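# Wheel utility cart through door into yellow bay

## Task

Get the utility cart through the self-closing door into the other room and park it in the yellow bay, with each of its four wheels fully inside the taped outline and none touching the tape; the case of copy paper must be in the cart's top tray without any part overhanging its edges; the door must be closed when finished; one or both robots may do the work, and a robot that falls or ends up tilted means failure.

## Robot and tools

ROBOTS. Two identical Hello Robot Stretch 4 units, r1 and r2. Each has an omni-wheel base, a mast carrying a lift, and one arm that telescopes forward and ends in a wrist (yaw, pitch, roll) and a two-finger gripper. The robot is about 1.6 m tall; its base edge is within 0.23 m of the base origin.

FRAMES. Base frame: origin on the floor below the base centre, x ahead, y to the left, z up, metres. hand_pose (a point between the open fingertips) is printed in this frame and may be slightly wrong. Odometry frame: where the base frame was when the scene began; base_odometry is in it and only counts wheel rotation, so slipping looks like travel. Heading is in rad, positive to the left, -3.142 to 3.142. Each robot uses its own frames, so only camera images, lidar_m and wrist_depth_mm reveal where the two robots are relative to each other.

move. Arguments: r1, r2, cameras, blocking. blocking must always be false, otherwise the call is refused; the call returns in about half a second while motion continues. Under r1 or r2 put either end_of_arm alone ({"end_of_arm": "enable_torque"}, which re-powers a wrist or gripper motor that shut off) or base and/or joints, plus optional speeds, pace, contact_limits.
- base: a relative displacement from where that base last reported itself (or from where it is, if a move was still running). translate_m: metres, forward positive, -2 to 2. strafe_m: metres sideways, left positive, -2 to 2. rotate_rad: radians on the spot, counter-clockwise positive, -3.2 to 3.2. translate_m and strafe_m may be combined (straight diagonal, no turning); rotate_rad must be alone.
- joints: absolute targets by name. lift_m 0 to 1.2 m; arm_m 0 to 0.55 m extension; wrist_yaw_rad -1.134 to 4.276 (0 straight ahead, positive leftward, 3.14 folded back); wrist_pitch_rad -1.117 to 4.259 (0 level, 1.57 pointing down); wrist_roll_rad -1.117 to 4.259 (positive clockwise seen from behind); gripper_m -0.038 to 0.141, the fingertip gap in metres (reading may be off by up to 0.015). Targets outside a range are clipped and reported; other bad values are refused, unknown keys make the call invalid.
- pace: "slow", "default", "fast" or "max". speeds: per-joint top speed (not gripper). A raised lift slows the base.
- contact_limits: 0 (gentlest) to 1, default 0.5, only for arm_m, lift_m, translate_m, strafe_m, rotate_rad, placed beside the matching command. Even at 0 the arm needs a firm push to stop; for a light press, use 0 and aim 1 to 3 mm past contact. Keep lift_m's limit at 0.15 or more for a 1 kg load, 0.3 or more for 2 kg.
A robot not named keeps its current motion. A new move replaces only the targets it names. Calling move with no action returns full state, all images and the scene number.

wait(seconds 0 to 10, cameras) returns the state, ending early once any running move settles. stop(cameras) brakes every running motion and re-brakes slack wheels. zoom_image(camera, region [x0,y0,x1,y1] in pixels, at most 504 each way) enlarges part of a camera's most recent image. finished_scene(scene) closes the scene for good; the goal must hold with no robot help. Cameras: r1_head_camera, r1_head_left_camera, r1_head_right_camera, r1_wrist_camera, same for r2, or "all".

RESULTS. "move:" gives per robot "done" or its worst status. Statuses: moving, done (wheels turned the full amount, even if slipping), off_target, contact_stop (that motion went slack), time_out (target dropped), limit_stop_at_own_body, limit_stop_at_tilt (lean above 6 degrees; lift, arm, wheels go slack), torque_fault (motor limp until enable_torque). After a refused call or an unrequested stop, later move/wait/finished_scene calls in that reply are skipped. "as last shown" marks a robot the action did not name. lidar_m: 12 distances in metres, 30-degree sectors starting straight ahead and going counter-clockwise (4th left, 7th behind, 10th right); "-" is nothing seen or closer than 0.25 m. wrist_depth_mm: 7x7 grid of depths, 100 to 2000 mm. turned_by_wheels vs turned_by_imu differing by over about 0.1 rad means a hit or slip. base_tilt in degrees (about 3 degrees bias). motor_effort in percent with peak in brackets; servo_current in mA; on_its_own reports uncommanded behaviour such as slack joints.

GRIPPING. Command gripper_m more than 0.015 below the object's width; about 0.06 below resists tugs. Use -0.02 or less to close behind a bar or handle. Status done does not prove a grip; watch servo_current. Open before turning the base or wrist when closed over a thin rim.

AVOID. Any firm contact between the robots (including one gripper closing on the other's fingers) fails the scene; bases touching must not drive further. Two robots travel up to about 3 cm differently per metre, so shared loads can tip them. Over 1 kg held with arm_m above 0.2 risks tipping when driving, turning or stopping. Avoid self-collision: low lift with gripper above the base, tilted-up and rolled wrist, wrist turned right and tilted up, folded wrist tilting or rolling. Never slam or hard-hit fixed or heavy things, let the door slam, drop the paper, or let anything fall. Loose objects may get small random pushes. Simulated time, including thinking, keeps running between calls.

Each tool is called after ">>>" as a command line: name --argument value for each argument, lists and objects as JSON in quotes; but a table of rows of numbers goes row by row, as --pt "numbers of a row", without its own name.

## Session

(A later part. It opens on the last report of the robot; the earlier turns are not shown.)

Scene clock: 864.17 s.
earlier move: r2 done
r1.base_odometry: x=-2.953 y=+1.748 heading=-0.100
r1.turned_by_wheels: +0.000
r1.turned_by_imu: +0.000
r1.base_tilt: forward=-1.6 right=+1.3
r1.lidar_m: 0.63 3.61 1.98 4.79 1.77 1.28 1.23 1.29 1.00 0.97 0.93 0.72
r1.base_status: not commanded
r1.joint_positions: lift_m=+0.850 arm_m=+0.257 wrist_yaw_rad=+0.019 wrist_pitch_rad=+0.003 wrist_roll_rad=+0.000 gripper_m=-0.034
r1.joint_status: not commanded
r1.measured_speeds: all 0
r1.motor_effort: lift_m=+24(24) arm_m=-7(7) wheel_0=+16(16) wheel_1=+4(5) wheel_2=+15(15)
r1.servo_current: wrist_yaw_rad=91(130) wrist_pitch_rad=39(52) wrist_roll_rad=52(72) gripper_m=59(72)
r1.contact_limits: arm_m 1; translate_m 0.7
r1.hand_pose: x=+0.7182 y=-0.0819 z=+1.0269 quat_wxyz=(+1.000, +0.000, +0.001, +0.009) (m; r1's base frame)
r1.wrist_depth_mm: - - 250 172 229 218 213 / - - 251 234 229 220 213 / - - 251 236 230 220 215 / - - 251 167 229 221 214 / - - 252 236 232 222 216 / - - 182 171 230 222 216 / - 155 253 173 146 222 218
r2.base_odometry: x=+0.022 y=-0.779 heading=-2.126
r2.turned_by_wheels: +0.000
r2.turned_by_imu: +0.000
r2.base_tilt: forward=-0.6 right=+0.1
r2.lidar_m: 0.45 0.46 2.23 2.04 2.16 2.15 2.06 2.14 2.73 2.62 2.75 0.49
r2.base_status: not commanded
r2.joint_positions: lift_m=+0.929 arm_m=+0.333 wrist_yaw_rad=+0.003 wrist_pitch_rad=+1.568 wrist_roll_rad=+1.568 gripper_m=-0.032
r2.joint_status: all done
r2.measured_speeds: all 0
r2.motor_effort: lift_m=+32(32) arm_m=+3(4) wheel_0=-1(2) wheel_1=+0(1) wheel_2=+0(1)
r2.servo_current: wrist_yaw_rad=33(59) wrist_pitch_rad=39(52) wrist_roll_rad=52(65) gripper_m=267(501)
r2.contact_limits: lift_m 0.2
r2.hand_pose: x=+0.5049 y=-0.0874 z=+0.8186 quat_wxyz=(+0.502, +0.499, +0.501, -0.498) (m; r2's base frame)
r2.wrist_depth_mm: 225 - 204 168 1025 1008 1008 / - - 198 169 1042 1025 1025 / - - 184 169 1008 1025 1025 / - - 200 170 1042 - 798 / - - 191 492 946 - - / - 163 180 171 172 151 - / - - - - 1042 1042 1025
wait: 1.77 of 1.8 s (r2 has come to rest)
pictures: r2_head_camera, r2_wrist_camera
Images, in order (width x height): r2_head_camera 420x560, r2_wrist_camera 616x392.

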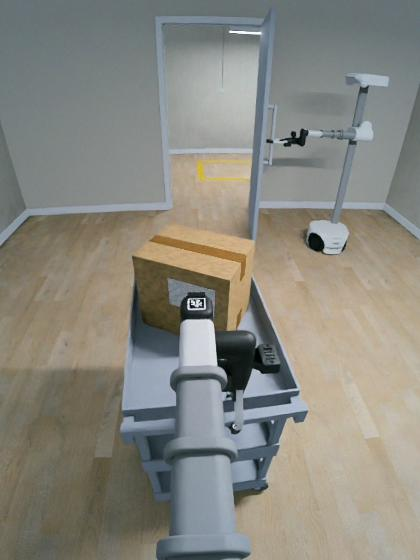

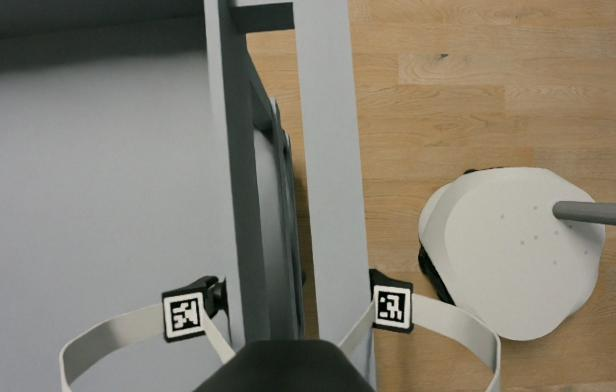

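>>> move --blocking false --r2 '{"joints":{"gripper_m":0.12}}'

>>> wait --seconds 1.7

>>> move --blocking false --r2 '{"base":{"strafe_m":0.065}}'

>>> wait --seconds 1.3

>>> move --blocking false --r2 '{"joints":{"gripper_m":-0.035}}'

>>> wait --seconds 1.8

>>> move --blocking false --r2 '{"base":{"translate_m":0.35,"strafe_m":0.0},"pace":"slow","contact_limits":{"translate_m":0.6}}'

>>> wait --seconds 4.3 --cameras '["r2_wrist_camera","r2_head_camera"]'

Scene clock: 874.40 s.
move: r2 moving
r1: as last shown
r1.base_tilt: forward=-1.6 right=+1.2
r1.lidar_m: 0.64 3.64 1.93 4.80 1.77 1.29 1.23 1.31 1.03 0.98 0.91 0.72
r1.motor_effort: lift_m=+24(24) arm_m=-7(7) wheel_0=+15(16) wheel_1=+4(4) wheel_2=+15(15)
r1.servo_current: wrist_yaw_rad=111(117) wrist_pitch_rad=46(52) wrist_roll_rad=33(46) gripper_m=65(72)
r1.contact_limits: arm_m 1; translate_m 0.7
r1.wrist_depth_mm: - - 250 172 228 219 212 / - - 249 233 229 219 213 / - - 251 236 229 220 213 / - - 252 167 230 221 213 / - - 253 237 230 220 215 / - - 182 170 229 222 217 / - 154 252 173 146 222 218
r2.base_odometry: x=+0.022 y=-0.779 heading=-2.126
r2.turned_by_wheels: +0.000
r2.turned_by_imu: +0.001
r2.base_tilt: forward=-0.7 right=+0.1
r2.lidar_m: 0.45 0.46 2.22 2.06 2.16 2.16 2.04 2.13 2.75 2.62 2.72 0.50
r2.base_status: not commanded
r2.joint_positions: lift_m=+0.929 arm_m=+0.333 wrist_yaw_rad=+0.003 wrist_pitch_rad=+1.568 wrist_roll_rad=+1.568 gripper_m=-0.008
r2.joint_status: gripper_m moving
r2.measured_speeds: all 0
r2.motor_effort: lift_m=+33(33) arm_m=+0(1) wheel_0=-1(1) wheel_1=-1(1) wheel_2=+0(1)
r2.servo_current: wrist_yaw_rad=33(59) wrist_pitch_rad=33(46) wrist_roll_rad=46(59) gripper_m=85(267)
r2.contact_limits: lift_m 0.2
r2.hand_pose: x=+0.5049 y=-0.0874 z=+0.8186 quat_wxyz=(+0.502, +0.499, +0.501, -0.498) (m; r2's base frame)
r2.wrist_depth_mm: 227 232 205 172 1025 991 1008 / - - 193 173 1025 1008 1025 / - - 182 173 1008 1025 1025 / - - - 173 1025 - 809 / - - 191 174 960 - - / - 162 181 174 176 148 - / - - - - 1025 1025 1025
pictures: none

Scene clock: 876.10 s.
earlier move: r2 moving
r1.base_odometry: x=-2.953 y=+1.748 heading=-0.100
r1.turned_by_wheels: +0.000
r1.turned_by_imu: +0.000
r1.base_tilt: forward=-1.6 right=+1.3
r1.lidar_m: 0.63 3.60 1.95 4.78 1.74 1.29 1.24 1.31 1.03 0.96 0.90 0.71
r1.base_status: not commanded
r1.joint_positions: lift_m=+0.850 arm_m=+0.257 wrist_yaw_rad=+0.019 wrist_pitch_rad=+0.003 wrist_roll_rad=+0.000 gripper_m=-0.034
r1.joint_status: not commanded
r1.measured_speeds: all 0
r1.on_its_own: wrist_yaw_rad is at rest, and its servo_current (111 mA) is outside its rest range (0 to 104 mA)
r1.motor_effort: lift_m=+24(24) arm_m=-7(7) wheel_0=+15(16) wheel_1=+4(4) wheel_2=+15(15)
r1.servo_current: wrist_yaw_rad=111(130) wrist_pitch_rad=46(52) wrist_roll_rad=46(65) gripper_m=65(72)
r1.contact_limits: arm_m 1; translate_m 0.7
r1.hand_pose: x=+0.7182 y=-0.0819 z=+1.0269 quat_wxyz=(+1.000, +0.000, +0.001, +0.009) (m; r1's base frame)
r1.wrist_depth_mm: - - 249 171 228 219 213 / - - 250 235 229 219 213 / - - 251 235 229 220 213 / - - 251 167 231 221 213 / - - 252 237 231 222 215 / - - 181 170 230 222 216 / - 154 253 173 146 222 216
r2.base_odometry: x=+0.022 y=-0.779 heading=-2.126
r2.turned_by_wheels: +0.000
r2.turned_by_imu: +0.000
r2.base_tilt: forward=-0.7 right=+0.1
r2.lidar_m: 0.45 0.46 2.23 2.07 2.16 2.18 2.06 2.16 2.78 2.63 2.72 0.51
r2.base_status: not commanded
r2.joint_positions: lift_m=+0.930 arm_m=+0.333 wrist_yaw_rad=+0.003 wrist_pitch_rad=+1.568 wrist_roll_rad=+1.568 gripper_m=+0.120
r2.joint_status: gripper_m moving
r2.measured_speeds: all 0
r2.motor_effort: lift_m=+18(33) arm_m=+4(4) wheel_0=-1(1) wheel_1=+0(1) wheel_2=+0(1)
r2.servo_current: wrist_yaw_rad=52(59) wrist_pitch_rad=46(52) wrist_roll_rad=39(59) gripper_m=46(267)
r2.contact_limits: lift_m 0.2
r2.hand_pose: x=+0.5049 y=-0.0874 z=+0.8198 quat_wxyz=(+0.502, +0.499, +0.501, -0.498) (m; r2's base frame)
r2.wrist_depth_mm: 228 234 209 180 1042 1025 1025 / - - 196 181 1042 1042 1042 / - - 186 181 1025 1025 1025 / - - 206 181 1025 - 798 / - - 197 181 220 - - / - 185 190 182 187 - - / - - - - 1025 1060 1060
wait: 1.70 s; no rest
pictures: none

Scene clock: 876.60 s.
earlier move: r2 done
move: r2 moving
r1.base_odometry: x=-2.953 y=+1.748 heading=-0.100
r1.turned_by_wheels: +0.000
r1.turned_by_imu: +0.000
r1.base_tilt: forward=-1.5 right=+1.2
r1.lidar_m: 0.65 3.65 1.96 4.80 1.77 1.29 1.24 1.29 1.03 0.95 0.91 0.72
r1.base_status: not commanded
r1.joint_positions: lift_m=+0.850 arm_m=+0.257 wrist_yaw_rad=+0.019 wrist_pitch_rad=+0.003 wrist_roll_rad=+0.000 gripper_m=-0.034
r1.joint_status: not commanded
r1.measured_speeds: all 0
r1.motor_effort: lift_m=+24(24) arm_m=-7(7) wheel_0=+16(16) wheel_1=+4(4) wheel_2=+15(15)
r1.servo_current: wrist_yaw_rad=104(124) wrist_pitch_rad=39(46) wrist_roll_rad=39(59) gripper_m=59(72)
r1.contact_limits: arm_m 1; translate_m 0.7
r1.hand_pose: x=+0.7182 y=-0.0819 z=+1.0269 quat_wxyz=(+1.000, +0.000, +0.001, +0.009) (m; r1's base frame)
r1.wrist_depth_mm: - - 250 171 228 219 213 / - - 250 235 229 220 215 / - - 250 236 230 221 214 / - - 252 167 231 221 213 / - - 252 236 231 221 215 / - - 182 170 230 223 216 / - 154 253 173 146 221 216
r2.base_odometry: x=+0.052 y=-0.797 heading=-2.126
r2.turned_by_wheels: +0.000
r2.turned_by_imu: +0.000
r2.base_tilt: forward=-0.7 right=+0.0
r2.lidar_m: 0.41 0.45 2.16 2.04 2.13 2.18 2.04 2.16 2.77 2.67 2.79 0.51
r2.base_status: strafe_m moving
r2.joint_positions: lift_m=+0.930 arm_m=+0.333 wrist_yaw_rad=+0.003 wrist_pitch_rad=+1.568 wrist_roll_rad=+1.568 gripper_m=+0.120
r2.joint_status: all done
r2.measured_speeds: translate_m=+0.000 strafe_m=+0.135 rotate_rad=+0.000 lift_m=+0.000 arm_m=+0.000 wrist_yaw_rad=+0.000 wrist_pitch_rad=+0.000 wrist_roll_rad=+0.000
r2.motor_effort: lift_m=+18(19) arm_m=+4(4) wheel_0=-10(14) wheel_1=+10(12) wheel_2=+0(1)
r2.servo_current: wrist_yaw_rad=52(59) wrist_pitch_rad=39(46) wrist_roll_rad=46(52) gripper_m=52(59)
r2.contact_limits: lift_m 0.2
r2.hand_pose: x=+0.5049 y=-0.0874 z=+0.8198 quat_wxyz=(+0.502, +0.499, +0.501, -0.498) (m; r2's base frame)
r2.wrist_depth_mm: - - 194 180 1008 1025 1042 / - - 187 181 1025 1042 1008 / - - - 181 1042 1025 1025 / - - 194 500 1025 - 798 / - - 213 182 220 - - / - 186 189 182 183 - - / - - - - 1042 1025 1042
pictures: none

Scene clock: 877.33 s.
earlier move: r2 done
r1.base_odometry: x=-2.953 y=+1.748 heading=-0.100
r1.turned_by_wheels: +0.000
r1.turned_by_imu: +0.000
r1.base_tilt: forward=-1.6 right=+1.3
r1.lidar_m: 0.64 3.64 1.96 4.79 1.79 1.31 1.23 1.32 1.01 0.97 0.93 0.73
r1.base_status: not commanded
r1.joint_positions: lift_m=+0.850 arm_m=+0.257 wrist_yaw_rad=+0.019 wrist_pitch_rad=+0.003 wrist_roll_rad=+0.000 gripper_m=-0.034
r1.joint_status: not commanded
r1.measured_speeds: all 0
r1.on_its_own: wrist_yaw_rad is at rest, and its servo_current (111 mA) is outside its rest range (0 to 104 mA)
r1.motor_effort: lift_m=+24(24) arm_m=-7(7) wheel_0=+16(16) wheel_1=+4(4) wheel_2=+15(15)
r1.servo_current: wrist_yaw_rad=111(124) wrist_pitch_rad=39(52) wrist_roll_rad=46(59) gripper_m=59(72)
r1.contact_limits: arm_m 1; translate_m 0.7
r1.hand_pose: x=+0.7182 y=-0.0819 z=+1.0269 quat_wxyz=(+1.000, +0.000, +0.001, +0.009) (m; r1's base frame)
r1.wrist_depth_mm: - - 250 171 229 219 213 / - - 250 234 229 220 213 / - - 251 235 229 220 214 / - - 252 167 231 220 213 / - - 253 237 231 220 216 / - - 182 170 231 222 216 / - 154 252 173 146 222 216
r2.base_odometry: x=+0.077 y=-0.813 heading=-2.126
r2.turned_by_wheels: +0.000
r2.turned_by_imu: +0.000
r2.base_tilt: forward=-0.7 right=+0.0
r2.lidar_m: 0.44 2.95 2.13 2.00 2.09 2.17 2.05 2.15 2.82 2.69 2.80 0.50
r2.base_status: done
r2.joint_positions: lift_m=+0.930 arm_m=+0.333 wrist_yaw_rad=+0.003 wrist_pitch_rad=+1.568 wrist_roll_rad=+1.568 gripper_m=+0.120
r2.joint_status: all done
r2.measured_speeds: all 0
r2.motor_effort: lift_m=+18(19) arm_m=+4(4) wheel_0=-2(14) wheel_1=+2(12) wheel_2=+0(1)
r2.servo_current: wrist_yaw_rad=46(59) wrist_pitch_rad=46(46) wrist_roll_rad=52(59) gripper_m=52(59)
r2.contact_limits: lift_m 0.2
r2.hand_pose: x=+0.5049 y=-0.0874 z=+0.8198 quat_wxyz=(+0.502, +0.499, +0.501, -0.498) (m; r2's base frame)
r2.wrist_depth_mm: - - 181 180 1042 1025 1025 / - - 199 185 1025 1042 1025 / - - 187 500 1025 1025 1025 / - - 206 182 1042 - 798 / - - 196 504 216 - - / - 186 187 226 182 - - / - - - - 1042 1042 1025
wait: 0.73 of 1.3 s (r2 has come to rest)
pictures: none

Scene clock: 877.83 s.
move: r2 moving
r1.base_odometry: x=-2.953 y=+1.748 heading=-0.100
r1.turned_by_wheels: +0.000
r1.turned_by_imu: +0.000
r1.base_tilt: forward=-1.5 right=+1.2
r1.lidar_m: 0.66 3.64 1.98 4.79 1.77 1.30 1.23 1.28 1.02 0.97 0.91 0.73
r1.base_status: not commanded
r1.joint_positions: lift_m=+0.850 arm_m=+0.257 wrist_yaw_rad=+0.019 wrist_pitch_rad=+0.003 wrist_roll_rad=+0.000 gripper_m=-0.034
r1.joint_status: not commanded
r1.measured_speeds: all 0
r1.motor_effort: lift_m=+24(24) arm_m=-7(7) wheel_0=+15(16) wheel_1=+4(4) wheel_2=+15(15)
r1.servo_current: wrist_yaw_rad=98(130) wrist_pitch_rad=46(46) wrist_roll_rad=59(65) gripper_m=59(72)
r1.contact_limits: arm_m 1; translate_m 0.7
r1.hand_pose: x=+0.7182 y=-0.0819 z=+1.0269 quat_wxyz=(+1.000, +0.000, +0.001, +0.009) (m; r1's base frame)
r1.wrist_depth_mm: - - 249 171 229 219 213 / - - 248 233 229 220 213 / - - 252 236 229 221 214 / - - 252 167 230 221 213 / - - 253 236 231 220 216 / - - 182 170 230 223 216 / - 154 253 173 146 222 216
r2.base_odometry: x=+0.077 y=-0.813 heading=-2.126
r2.turned_by_wheels: +0.000
r2.turned_by_imu: +0.000
r2.base_tilt: forward=-0.6 right=+0.1
r2.lidar_m: 0.44 2.93 2.13 1.99 2.11 2.15 2.05 2.15 2.84 2.70 2.82 0.48
r2.base_status: not commanded
r2.joint_positions: lift_m=+0.930 arm_m=+0.333 wrist_yaw_rad=+0.003 wrist_pitch_rad=+1.568 wrist_roll_rad=+1.568 gripper_m=+0.106
r2.joint_status: gripper_m moving
r2.measured_speeds: all 0
r2.motor_effort: lift_m=+18(19) arm_m=+4(4) wheel_0=-2(2) wheel_1=+2(2) wheel_2=+0(0)
r2.servo_current: wrist_yaw_rad=59(59) wrist_pitch_rad=39(46) wrist_roll_rad=46(52) gripper_m=111(111)
r2.contact_limits: lift_m 0.2
r2.hand_pose: x=+0.5049 y=-0.0874 z=+0.8198 quat_wxyz=(+0.502, +0.499, +0.501, -0.498) (m; r2's base frame)
r2.wrist_depth_mm: - - 180 180 1025 1042 1025 / - - 198 191 1042 1042 1025 / - - 186 500 1025 1025 1042 / - - 206 182 1042 - 788 / - - 199 508 216 - - / - - 188 224 183 - - / - - - - 1042 1042 1060
pictures: none

Scene clock: 879.60 s.
earlier move: r2 done
r1.base_odometry: x=-2.953 y=+1.748 heading=-0.100
r1.turned_by_wheels: +0.000
r1.turned_by_imu: +0.000
r1.base_tilt: forward=-1.5 right=+1.3
r1.lidar_m: 0.63 3.61 1.93 4.79 1.79 1.30 1.23 1.29 1.03 0.96 0.93 0.72
r1.base_status: not commanded
r1.joint_positions: lift_m=+0.850 arm_m=+0.257 wrist_yaw_rad=+0.019 wrist_pitch_rad=+0.003 wrist_roll_rad=+0.000 gripper_m=-0.034
r1.joint_status: not commanded
r1.measured_speeds: all 0
r1.motor_effort: lift_m=+24(24) arm_m=-7(7) wheel_0=+16(16) wheel_1=+4(4) wheel_2=+15(15)
r1.servo_current: wrist_yaw_rad=104(130) wrist_pitch_rad=39(52) wrist_roll_rad=39(72) gripper_m=65(72)
r1.contact_limits: arm_m 1; translate_m 0.7
r1.hand_pose: x=+0.7182 y=-0.0819 z=+1.0269 quat_wxyz=(+1.000, +0.000, +0.001, +0.009) (m; r1's base frame)
r1.wrist_depth_mm: - - 249 171 229 219 212 / - - 250 234 229 220 214 / - - 250 236 230 220 214 / - - 252 167 231 221 214 / - - 252 237 231 222 216 / - - 182 170 230 223 216 / - 154 252 173 146 221 217
r2.base_odometry: x=+0.077 y=-0.813 heading=-2.126
r2.turned_by_wheels: +0.000
r2.turned_by_imu: +0.000
r2.base_tilt: forward=-0.6 right=+0.1
r2.lidar_m: 0.44 2.96 2.13 2.01 2.09 2.16 2.06 2.15 2.83 2.70 2.80 0.47
r2.base_status: not commanded
r2.joint_positions: lift_m=+0.929 arm_m=+0.333 wrist_yaw_rad=+0.002 wrist_pitch_rad=+1.570 wrist_roll_rad=+1.568 gripper_m=-0.032
r2.joint_status: all done
r2.measured_speeds: all 0
r2.motor_effort: lift_m=+32(32) arm_m=+4(4) wheel_0=-2(2) wheel_1=+2(2) wheel_2=+0(1)
r2.servo_current: wrist_yaw_rad=52(65) wrist_pitch_rad=39(52) wrist_roll_rad=46(59) gripper_m=273(507)
r2.contact_limits: lift_m 0.2
r2.hand_pose: x=+0.5044 y=-0.0874 z=+0.8186 quat_wxyz=(+0.502, +0.499, +0.501, -0.498) (m; r2's base frame)
r2.wrist_depth_mm: - - 203 168 1008 1008 1008 / - - 195 492 1025 1025 1042 / - - 183 170 1025 1025 1042 / - - 198 170 1042 - 798 / - - 190 496 946 - - / - 164 180 171 173 - - / - - - - 1025 1025 1025
wait: 1.77 of 1.8 s (r2 has come to rest)
pictures: none

Scene clock: 880.10 s.
move: r2 moving
r1: as last shown
r1.base_tilt: forward=-1.6 right=+1.2
r1.lidar_m: 0.65 2.27 1.95 4.79 1.80 1.29 1.25 1.29 1.02 0.98 0.90 0.72
r1.motor_effort: lift_m=+24(24) arm_m=-7(7) wheel_0=+15(16) wheel_1=+4(4) wheel_2=+15(15)
r1.servo_current: wrist_yaw_rad=117(117) wrist_pitch_rad=46(46) wrist_roll_rad=33(65) gripper_m=65(65)
r1.contact_limits: arm_m 1; translate_m 0.7
r1.wrist_depth_mm: - - 249 172 229 219 213 / - - 250 234 229 220 214 / - - 251 236 229 220 213 / - - 253 167 230 221 213 / - - 253 237 230 221 215 / - - 181 170 230 223 216 / - 154 252 173 146 222 217
r2.base_odometry: x=+0.070 y=-0.823 heading=-2.125
r2.turned_by_wheels: +0.000
r2.turned_by_imu: +0.001
r2.base_tilt: forward=-0.6 right=+0.1
r2.lidar_m: 0.44 2.96 2.15 2.00 2.10 2.18 2.05 2.14 2.83 2.71 2.81 0.49
r2.base_status: translate_m moving; strafe_m moving
r2.joint_positions: lift_m=+0.929 arm_m=+0.333 wrist_yaw_rad=+0.002 wrist_pitch_rad=+1.570 wrist_roll_rad=+1.568 gripper_m=-0.032
r2.joint_status: not commanded
r2.measured_speeds: translate_m=+0.048 strafe_m=+0.000 rotate_rad=+0.000 lift_m=+0.000 arm_m=+0.000 wrist_yaw_rad=+0.000 wrist_pitch_rad=+0.000 wrist_roll_rad=+0.000
r2.motor_effort: lift_m=+32(33) arm_m=+3(4) wheel_0=+8(10) wheel_1=+9(9) wheel_2=-11(12)
r2.servo_current: wrist_yaw_rad=33(52) wrist_pitch_rad=46(52) wrist_roll_rad=39(52) gripper_m=260(273)
r2.contact_limits: lift_m 0.2; translate_m 0.6
r2.hand_pose: x=+0.5044 y=-0.0874 z=+0.8186 quat_wxyz=(+0.502, +0.499, +0.501, -0.498) (m; r2's base frame)
r2.wrist_depth_mm: - - 178 168 1025 1025 1008 / - - 196 488 1025 1008 991 / - - 185 169 1008 1025 1042 / - - 198 171 1042 - 778 / - - 189 492 946 - - / - 163 179 171 173 - - / - - - - 1025 1025 1042
pictures: none

Scene clock: 884.37 s.
earlier move: r2 done
r1.base_odometry: x=-2.953 y=+1.748 heading=-0.100
r1.turned_by_wheels: +0.000
r1.turned_by_imu: +0.000
r1.base_tilt: forward=-1.5 right=+1.2
r1.lidar_m: 0.65 1.79 1.85 4.79 1.79 1.29 1.23 1.30 1.02 0.96 0.91 0.72
r1.base_status: not commanded
r1.joint_positions: lift_m=+0.850 arm_m=+0.257 wrist_yaw_rad=+0.019 wrist_pitch_rad=+0.003 wrist_roll_rad=+0.000 gripper_m=-0.034
r1.joint_status: not commanded
r1.measured_speeds: all 0
r1.on_its_own: wrist_yaw_rad is at rest, and its servo_current (117 mA) is outside its rest range (0 to 104 mA)
r1.motor_effort: lift_m=+24(24) arm_m=-7(7) wheel_0=+16(16) wheel_1=+4(4) wheel_2=+15(15)
r1.servo_current: wrist_yaw_rad=117(130) wrist_pitch_rad=46(52) wrist_roll_rad=46(72) gripper_m=65(72)
r1.contact_limits: arm_m 1; translate_m 0.7
r1.hand_pose: x=+0.7182 y=-0.0819 z=+1.0269 quat_wxyz=(+1.000, +0.000, +0.001, +0.009) (m; r1's base frame)
r1.wrist_depth_mm: - - 249 171 228 219 213 / - - 250 233 229 219 214 / - - 251 235 230 220 213 / - - 252 167 230 221 213 / - - 251 237 231 222 216 / - - 182 170 230 222 216 / - 154 253 173 146 222 216
r2.base_odometry: x=-0.107 y=-1.110 heading=-2.124
r2.turned_by_wheels: +0.001
r2.turned_by_imu: +0.003
r2.base_tilt: forward=-0.6 right=+0.1
r2.lidar_m: 0.42 0.44 2.14 2.02 2.12 2.49 2.41 2.51 2.81 2.70 2.81 0.55
r2.base_status: done
r2.joint_positions: lift_m=+0.929 arm_m=+0.333 wrist_yaw_rad=+0.005 wrist_pitch_rad=+1.569 wrist_roll_rad=+1.564 gripper_m=-0.032
r2.joint_status: not commanded
r2.measured_speeds: all 0
r2.motor_effort: lift_m=+32(33) arm_m=+4(4) wheel_0=+9(15) wheel_1=+9(11) wheel_2=-3(12)
r2.servo_current: wrist_yaw_rad=52(59) wrist_pitch_rad=46(52) wrist_roll_rad=39(59) gripper_m=254(273)
r2.contact_limits: lift_m 0.2; translate_m 0.6
r2.hand_pose: x=+0.5048 y=-0.0874 z=+0.8186 quat_wxyz=(+0.503, +0.498, +0.502, -0.497) (m; r2's base frame)
r2.wrist_depth_mm: - 192 169 1008 1025 1025 1025 / - 175 225 1008 1025 1025 1025 / - - 200 170 1008 1025 1042 / - - 197 171 1025 - 809 / - - 191 171 1025 - - / - 170 184 173 174 150 - / - 154 172 - 1025 1025 1042
wait: 4.27 of 4.3 s (r2 has come to rest)
pictures: r2_head_camera, r2_wrist_camera
Images, in order (width x height): r2_head_camera 420x560, r2_wrist_camera 616x392.

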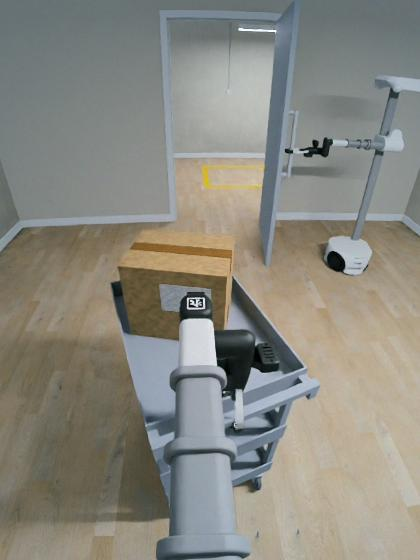

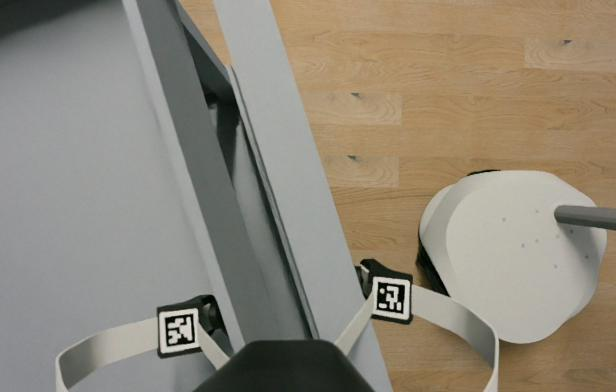

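>>> move --blocking false --r2 '{"joints":{"wrist_roll_rad":1.9},"speeds":{"wrist_roll_rad":0.2}}'

>>> wait --seconds 2.2 --cameras '["r2_wrist_camera","r2_head_camera"]'

Scene clock: 901.07 s.
move: r2 moving
r1.base_odometry: x=-2.953 y=+1.748 heading=-0.100
r1.turned_by_wheels: +0.000
r1.turned_by_imu: +0.000
r1.base_tilt: forward=-1.6 right=+1.3
r1.lidar_m: 0.65 1.79 1.83 4.80 1.80 1.29 1.24 1.30 1.04 0.98 0.91 0.72
r1.base_status: not commanded
r1.joint_positions: lift_m=+0.850 arm_m=+0.257 wrist_yaw_rad=+0.019 wrist_pitch_rad=+0.003 wrist_roll_rad=+0.000 gripper_m=-0.034
r1.joint_status: not commanded
r1.measured_speeds: all 0
r1.motor_effort: lift_m=+24(24) arm_m=-7(7) wheel_0=+15(16) wheel_1=+4(4) wheel_2=+15(15)
r1.servo_current: wrist_yaw_rad=111(124) wrist_pitch_rad=46(46) wrist_roll_rad=65(65) gripper_m=59(72)
r1.contact_limits: arm_m 1; translate_m 0.7
r1.hand_pose: x=+0.7182 y=-0.0819 z=+1.0269 quat_wxyz=(+1.000, +0.000, +0.001, +0.009) (m; r1's base frame)
r1.wrist_depth_mm: - - 249 171 228 220 213 / - - 251 235 229 220 214 / - - 251 235 230 220 215 / - - 251 167 230 221 213 / - - 253 237 230 221 215 / - - 182 171 231 222 216 / - 154 252 173 146 221 216
r2.base_odometry: x=-0.107 y=-1.110 heading=-2.124
r2.turned_by_wheels: +0.000
r2.turned_by_imu: +0.000
r2.base_tilt: forward=-0.7 right=+0.1
r2.lidar_m: 0.40 0.47 2.14 2.01 2.10 2.55 2.40 2.53 2.83 2.70 2.81 0.54
r2.base_status: not commanded
r2.joint_positions: lift_m=+0.929 arm_m=+0.333 wrist_yaw_rad=+0.006 wrist_pitch_rad=+1.569 wrist_roll_rad=+1.637 gripper_m=-0.032
r2.joint_status: wrist_roll_rad moving
r2.measured_speeds: translate_m=+0.000 strafe_m=+0.000 rotate_rad=+0.000 lift_m=+0.000 arm_m=+0.000 wrist_yaw_rad=+0.002 wrist_pitch_rad=+0.000 wrist_roll_rad=+0.196
r2.motor_effort: lift_m=+32(33) arm_m=+4(4) wheel_0=+9(10) wheel_1=+9(9) wheel_2=-3(4)
r2.servo_current: wrist_yaw_rad=52(65) wrist_pitch_rad=39(46) wrist_roll_rad=137(176) gripper_m=247(254)
r2.contact_limits: lift_m 0.2; translate_m 0.6
r2.hand_pose: x=+0.5049 y=-0.0874 z=+0.8186 quat_wxyz=(+0.485, +0.515, +0.484, -0.514) (m; r2's base frame)
r2.wrist_depth_mm: - 206 170 1025 1025 1008 1025 / - 197 170 1008 1008 1008 1025 / - 172 184 171 1008 1025 1025 / - - 197 171 1008 - - / - - 196 171 1025 - - / - - 189 172 173 150 - / - 158 173 - 1042 1042 1025
pictures: none

Scene clock: 902.63 s.
earlier move: r2 off_target
r1.base_odometry: x=-2.953 y=+1.748 heading=-0.100
r1.turned_by_wheels: +0.000
r1.turned_by_imu: +0.000
r1.base_tilt: forward=-1.5 right=+1.2
r1.lidar_m: 0.64 1.79 1.83 4.79 1.77 1.30 1.23 1.28 1.03 0.96 0.92 0.72
r1.base_status: not commanded
r1.joint_positions: lift_m=+0.850 arm_m=+0.257 wrist_yaw_rad=+0.019 wrist_pitch_rad=+0.003 wrist_roll_rad=+0.000 gripper_m=-0.034
r1.joint_status: not commanded
r1.measured_speeds: all 0
r1.on_its_own: wrist_yaw_rad is at rest, and its servo_current (111 mA) is outside its rest range (0 to 104 mA)
r1.motor_effort: lift_m=+24(24) arm_m=-7(7) wheel_0=+15(16) wheel_1=+4(4) wheel_2=+15(15)
r1.servo_current: wrist_yaw_rad=111(124) wrist_pitch_rad=46(52) wrist_roll_rad=33(72) gripper_m=65(72)
r1.contact_limits: arm_m 1; translate_m 0.7
r1.hand_pose: x=+0.7182 y=-0.0819 z=+1.0269 quat_wxyz=(+1.000, +0.000, +0.001, +0.009) (m; r1's base frame)
r1.wrist_depth_mm: - - 249 171 229 219 213 / - - 251 234 229 220 214 / - - 250 235 229 221 213 / - - 252 167 231 221 212 / - - 253 237 231 221 216 / - - 182 170 231 222 216 / - 154 253 173 146 222 217
r2.base_odometry: x=-0.107 y=-1.110 heading=-2.124
r2.turned_by_wheels: +0.000
r2.turned_by_imu: +0.000
r2.base_tilt: forward=-0.6 right=+0.1
r2.lidar_m: 0.41 0.46 2.14 2.00 2.11 2.55 2.42 2.50 2.83 2.68 2.81 0.54
r2.base_status: not commanded
r2.joint_positions: lift_m=+0.929 arm_m=+0.333 wrist_yaw_rad=+0.009 wrist_pitch_rad=+1.568 wrist_roll_rad=+1.872 gripper_m=-0.032
r2.joint_status: wrist_roll_rad off_target (ended at +1.872, target +1.900)
r2.measured_speeds: all 0
r2.on_its_own: wrist_roll_rad is at rest, and its servo_current (189 mA) is outside its rest range (0 to 104 mA)
r2.motor_effort: lift_m=+32(33) arm_m=+3(4) wheel_0=+9(10) wheel_1=+9(9) wheel_2=-3(4)
r2.servo_current: wrist_yaw_rad=65(65) wrist_pitch_rad=39(46) wrist_roll_rad=189(221) gripper_m=247(254)
r2.contact_limits: lift_m 0.2; translate_m 0.6
r2.hand_pose: x=+0.5055 y=-0.0874 z=+0.8186 quat_wxyz=(+0.422, +0.568, +0.421, -0.567) (m; r2's base frame)
r2.wrist_depth_mm: 193 170 1008 1008 1025 1025 1008 / 173 229 170 1025 1025 1025 1008 / - 197 170 1008 1025 - - / - 183 171 171 1008 - - / - - 195 172 1025 1008 - / - - 182 172 173 1025 1025 / - 160 172 - 172 1042 1025
wait: 1.57 of 2.2 s (r2 has come to rest)
pictures: r2_head_camera, r2_wrist_camera
Images, in order (width x height): r2_head_camera 420x560, r2_wrist_camera 616x392.

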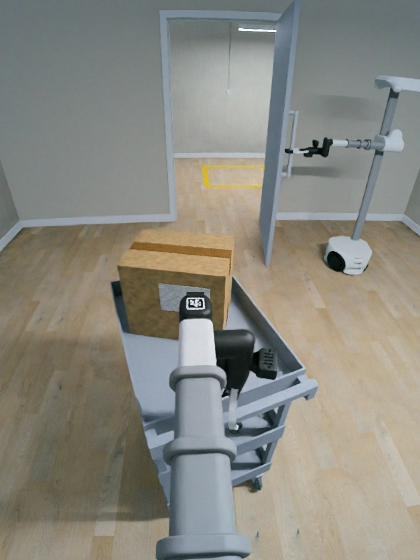

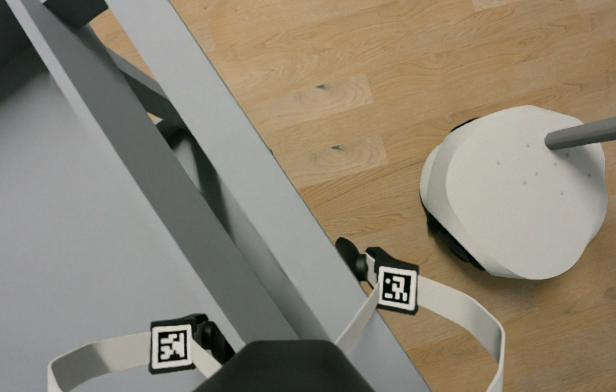

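>>> move --blocking false --r2 '{"base":{"translate_m":-0.4,"strafe_m":0.06},"joints":{"wrist_roll_rad":1.57},"speeds":{"wrist_roll_rad":0.2},"pace":"slow"}'

>>> wait --seconds 5 --cameras '["r2_wrist_camera","r2_head_camera"]'

Scene clock: 915.27 s.
move: r2 moving
r1.base_odometry: x=-2.953 y=+1.748 heading=-0.100
r1.turned_by_wheels: +0.000
r1.turned_by_imu: +0.000
r1.base_tilt: forward=-1.6 right=+1.3
r1.lidar_m: 0.64 1.78 1.83 4.78 1.80 1.29 1.23 1.30 1.01 0.97 0.93 0.72
r1.base_status: not commanded
r1.joint_positions: lift_m=+0.850 arm_m=+0.257 wrist_yaw_rad=+0.019 wrist_pitch_rad=+0.003 wrist_roll_rad=+0.000 gripper_m=-0.034
r1.joint_status: not commanded
r1.measured_speeds: all 0
r1.motor_effort: lift_m=+24(24) arm_m=-7(7) wheel_0=+15(16) wheel_1=+4(4) wheel_2=+15(15)
r1.servo_current: wrist_yaw_rad=111(111) wrist_pitch_rad=46(46) wrist_roll_rad=52(72) gripper_m=72(72)
r1.contact_limits: arm_m 1; translate_m 0.7
r1.hand_pose: x=+0.7182 y=-0.0819 z=+1.0269 quat_wxyz=(+1.000, +0.000, +0.001, +0.009) (m; r1's base frame)
r1.wrist_depth_mm: - - 248 172 229 219 213 / - - 250 234 229 220 214 / - - 251 236 229 221 213 / - - 252 167 229 220 213 / - - 253 237 231 222 215 / - - 182 171 229 222 215 / - 155 252 173 146 221 216
r2.base_odometry: x=-0.099 y=-1.101 heading=-2.124
r2.turned_by_wheels: +0.001
r2.turned_by_imu: +0.001
r2.base_tilt: forward=-0.7 right=+0.1
r2.lidar_m: 0.42 0.46 2.15 2.03 2.11 2.51 2.41 2.50 2.82 2.68 2.81 0.54
r2.base_status: translate_m moving; strafe_m moving
r2.joint_positions: lift_m=+0.929 arm_m=+0.333 wrist_yaw_rad=+0.010 wrist_pitch_rad=+1.565 wrist_roll_rad=+1.804 gripper_m=-0.032
r2.joint_status: wrist_roll_rad moving
r2.measured_speeds: translate_m=-0.049 strafe_m=+0.007 rotate_rad=-0.002 lift_m=+0.000 arm_m=+0.000 wrist_yaw_rad=+0.000 wrist_pitch_rad=+0.000 wrist_roll_rad=-0.196
r2.motor_effort: lift_m=+33(33) arm_m=+2(3) wheel_0=-3(9) wheel_1=-1(7) wheel_2=+16(17)
r2.servo_current: wrist_yaw_rad=46(65) wrist_pitch_rad=46(46) wrist_roll_rad=52(163) gripper_m=247(247)
r2.contact_limits: lift_m 0.2
r2.hand_pose: x=+0.5063 y=-0.0874 z=+0.8186 quat_wxyz=(+0.442, +0.554, +0.440, -0.551) (m; r2's base frame)
r2.wrist_depth_mm: 185 225 1025 1025 1025 1025 991 / - 214 171 1042 1042 1025 1008 / - 196 171 1042 1042 1008 1008 / - 173 196 171 1042 - - / - - 195 172 1042 - - / - - 185 172 173 156 1025 / - 160 173 - - 1042 1042
pictures: none

Scene clock: 920.10 s.
earlier move: r2 done
r1.base_odometry: x=-2.953 y=+1.748 heading=-0.100
r1.turned_by_wheels: +0.000
r1.turned_by_imu: +0.000
r1.base_tilt: forward=-1.5 right=+1.3
r1.lidar_m: 0.62 3.62 2.03 4.79 1.75 1.28 1.23 1.30 1.03 0.97 0.91 0.72
r1.base_status: not commanded
r1.joint_positions: lift_m=+0.850 arm_m=+0.257 wrist_yaw_rad=+0.019 wrist_pitch_rad=+0.003 wrist_roll_rad=+0.000 gripper_m=-0.034
r1.joint_status: not commanded
r1.measured_speeds: all 0
r1.motor_effort: lift_m=+24(24) arm_m=-7(7) wheel_0=+16(16) wheel_1=+4(4) wheel_2=+15(15)
r1.servo_current: wrist_yaw_rad=104(130) wrist_pitch_rad=46(52) wrist_roll_rad=46(72) gripper_m=65(72)
r1.contact_limits: arm_m 1; translate_m 0.7
r1.hand_pose: x=+0.7182 y=-0.0819 z=+1.0269 quat_wxyz=(+1.000, +0.000, +0.001, +0.009) (m; r1's base frame)
r1.wrist_depth_mm: - - 250 171 228 218 213 / - - 249 235 230 220 213 / - - 251 235 230 220 213 / - - 252 167 231 222 213 / - - 252 236 230 222 216 / - - 182 170 230 223 216 / - 154 255 173 146 221 216
r2.base_odometry: x=+0.154 y=-0.802 heading=-2.125
r2.turned_by_wheels: -0.001
r2.turned_by_imu: +0.000
r2.base_tilt: forward=-0.7 right=+0.1
r2.lidar_m: 0.48 2.86 2.07 1.94 2.05 2.12 2.00 2.07 2.88 2.75 2.89 0.49
r2.base_status: done
r2.joint_positions: lift_m=+0.929 arm_m=+0.333 wrist_yaw_rad=-0.001 wrist_pitch_rad=+1.565 wrist_roll_rad=+1.573 gripper_m=-0.033
r2.joint_status: all done
r2.measured_speeds: all 0
r2.motor_effort: lift_m=+33(33) arm_m=+0(3) wheel_0=-6(12) wheel_1=-6(7) wheel_2=+5(17)
r2.servo_current: wrist_yaw_rad=52(72) wrist_pitch_rad=46(52) wrist_roll_rad=39(163) gripper_m=247(260)
r2.contact_limits: lift_m 0.2
r2.hand_pose: x=+0.5054 y=-0.0874 z=+0.8186 quat_wxyz=(+0.501, +0.502, +0.498, -0.499) (m; r2's base frame)
r2.wrist_depth_mm: - - - 427 172 1008 1008 / - - - 231 1025 1025 1008 / - - - 492 1025 1025 1008 / - - - 174 1008 - - / - - 189 496 1025 - - / - 166 180 175 174 - - / - - - - 1042 1042 1008
wait: 4.83 of 5 s (r2 has come to rest)
pictures: r2_head_camera, r2_wrist_camera
Images, in order (width x height): r2_head_camera 420x560, r2_wrist_camera 616x392.

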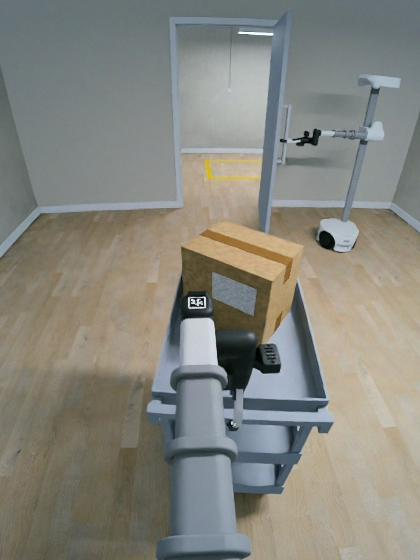

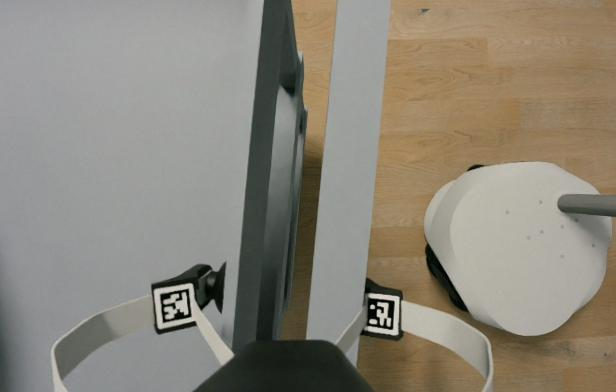

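>>> move --blocking false --r2 '{"base":{"translate_m":0.3,"strafe_m":0.01},"pace":"slow"}'

>>> wait --seconds 3.7 --cameras '["r2_wrist_camera","r2_head_camera"]'

Scene clock: 928.70 s.
move: r2 moving
r1: as last shown
r1.lidar_m: 0.63 3.62 2.00 4.78 1.78 1.28 1.23 1.29 1.02 0.98 0.94 0.71
r1.motor_effort: lift_m=+24(24) arm_m=-7(7) wheel_0=+15(16) wheel_1=+4(4) wheel_2=+15(15)
r1.servo_current: wrist_yaw_rad=117(124) wrist_pitch_rad=39(52) wrist_roll_rad=39(65) gripper_m=65(65)
r1.contact_limits: arm_m 1; translate_m 0.7
r1.wrist_depth_mm: - - 250 172 228 219 213 / - - 250 235 228 219 215 / - - 251 235 230 220 214 / - - 252 167 230 220 214 / - - 253 238 231 222 216 / - - 182 170 229 223 215 / - 154 253 173 146 222 216
r2.base_odometry: x=+0.148 y=-0.812 heading=-2.125
r2.turned_by_wheels: +0.000
r2.turned_by_imu: +0.000
r2.base_tilt: forward=-0.6 right=+0.0
r2.lidar_m: 0.48 2.84 2.08 1.94 2.03 2.12 2.04 2.12 2.86 2.75 2.86 0.49
r2.base_status: translate_m moving; strafe_m moving
r2.joint_positions: lift_m=+0.929 arm_m=+0.333 wrist_yaw_rad=-0.003 wrist_pitch_rad=+1.565 wrist_roll_rad=+1.573 gripper_m=-0.033
r2.joint_status: not commanded
r2.measured_speeds: translate_m=+0.049 strafe_m=+0.002 rotate_rad=-0.001 lift_m=+0.000 arm_m=+0.000 wrist_yaw_rad=+0.000 wrist_pitch_rad=+0.000 wrist_roll_rad=+0.000
r2.motor_effort: lift_m=+32(33) arm_m=+1(2) wheel_0=+1(6) wheel_1=+7(7) wheel_2=-14(14)
r2.servo_current: wrist_yaw_rad=52(59) wrist_pitch_rad=39(46) wrist_roll_rad=39(59) gripper_m=234(241)
r2.contact_limits: lift_m 0.2
r2.hand_pose: x=+0.5052 y=-0.0874 z=+0.8186 quat_wxyz=(+0.500, +0.503, +0.497, -0.500) (m; r2's base frame)
r2.wrist_depth_mm: - - - 1008 172 1025 1008 / - - - 484 173 1008 1025 / - - 174 517 1025 1008 1025 / - - - 496 174 - - / - - 181 496 1025 - - / - 165 191 175 175 - - / - - - - 1042 1042 1025
pictures: none

Scene clock: 932.40 s.
earlier move: r2 moving
r1.base_odometry: x=-2.953 y=+1.748 heading=-0.100
r1.turned_by_wheels: +0.000
r1.turned_by_imu: +0.000
r1.base_tilt: forward=-1.6 right=+1.2
r1.lidar_m: 0.63 1.86 1.85 4.79 1.79 1.29 1.23 1.30 1.02 0.97 0.91 0.73
r1.base_status: not commanded
r1.joint_positions: lift_m=+0.850 arm_m=+0.257 wrist_yaw_rad=+0.019 wrist_pitch_rad=+0.003 wrist_roll_rad=+0.000 gripper_m=-0.034
r1.joint_status: not commanded
r1.measured_speeds: all 0
r1.on_its_own: wrist_yaw_rad is at rest, and its servo_current (111 mA) is outside its rest range (0 to 104 mA)
r1.motor_effort: lift_m=+24(24) arm_m=-7(7) wheel_0=+16(16) wheel_1=+4(4) wheel_2=+15(15)
r1.servo_current: wrist_yaw_rad=111(130) wrist_pitch_rad=46(52) wrist_roll_rad=39(72) gripper_m=59(72)
r1.contact_limits: arm_m 1; translate_m 0.7
r1.hand_pose: x=+0.7182 y=-0.0819 z=+1.0269 quat_wxyz=(+1.000, +0.000, +0.001, +0.009) (m; r1's base frame)
r1.wrist_depth_mm: - - 249 171 229 218 212 / - - 250 236 229 220 214 / - - 251 236 229 221 214 / - - 252 167 230 220 213 / - - 253 236 231 222 215 / - - 182 170 231 222 216 / - 154 252 173 146 222 216
r2.base_odometry: x=+0.005 y=-1.062 heading=-2.124
r2.turned_by_wheels: +0.001
r2.turned_by_imu: +0.002
r2.base_tilt: forward=-0.6 right=+0.1
r2.lidar_m: 0.43 0.48 2.06 1.92 2.02 2.42 2.32 2.40 2.90 2.77 2.86 0.51
r2.base_status: translate_m moving; strafe_m moving
r2.joint_positions: lift_m=+0.929 arm_m=+0.333 wrist_yaw_rad=+0.002 wrist_pitch_rad=+1.565 wrist_roll_rad=+1.566 gripper_m=-0.033
r2.joint_status: not commanded
r2.measured_speeds: all 0
r2.motor_effort: lift_m=+32(33) arm_m=+4(4) wheel_0=+10(12) wheel_1=+7(9) wheel_2=-6(14)
r2.servo_current: wrist_yaw_rad=52(59) wrist_pitch_rad=46(52) wrist_roll_rad=65(65) gripper_m=228(241)
r2.contact_limits: lift_m 0.2
r2.hand_pose: x=+0.5056 y=-0.0874 z=+0.8186 quat_wxyz=(+0.503, +0.500, +0.500, -0.497) (m; r2's base frame)
r2.wrist_depth_mm: - - 246 172 1025 1025 1008 / - - 208 172 1025 1008 1042 / - - 195 172 1025 1025 1025 / - - 198 173 1042 - 809 / - - 190 174 1042 - - / - 165 185 174 175 150 - / - 153 150 - 1042 1025 1025
wait: 3.70 s; no rest
pictures: r2_head_camera, r2_wrist_camera
Images, in order (width x height): r2_head_camera 420x560, r2_wrist_camera 616x392.

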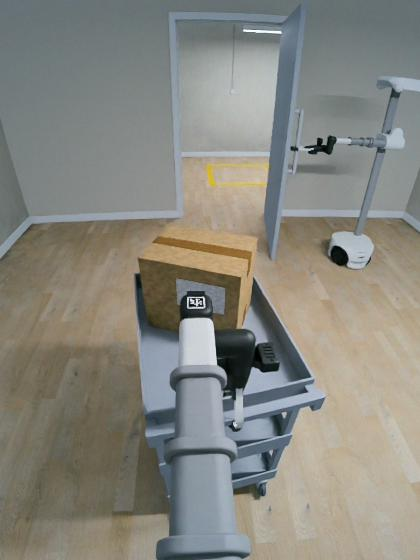

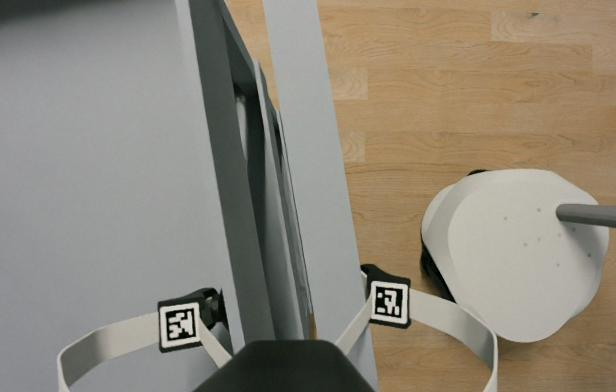

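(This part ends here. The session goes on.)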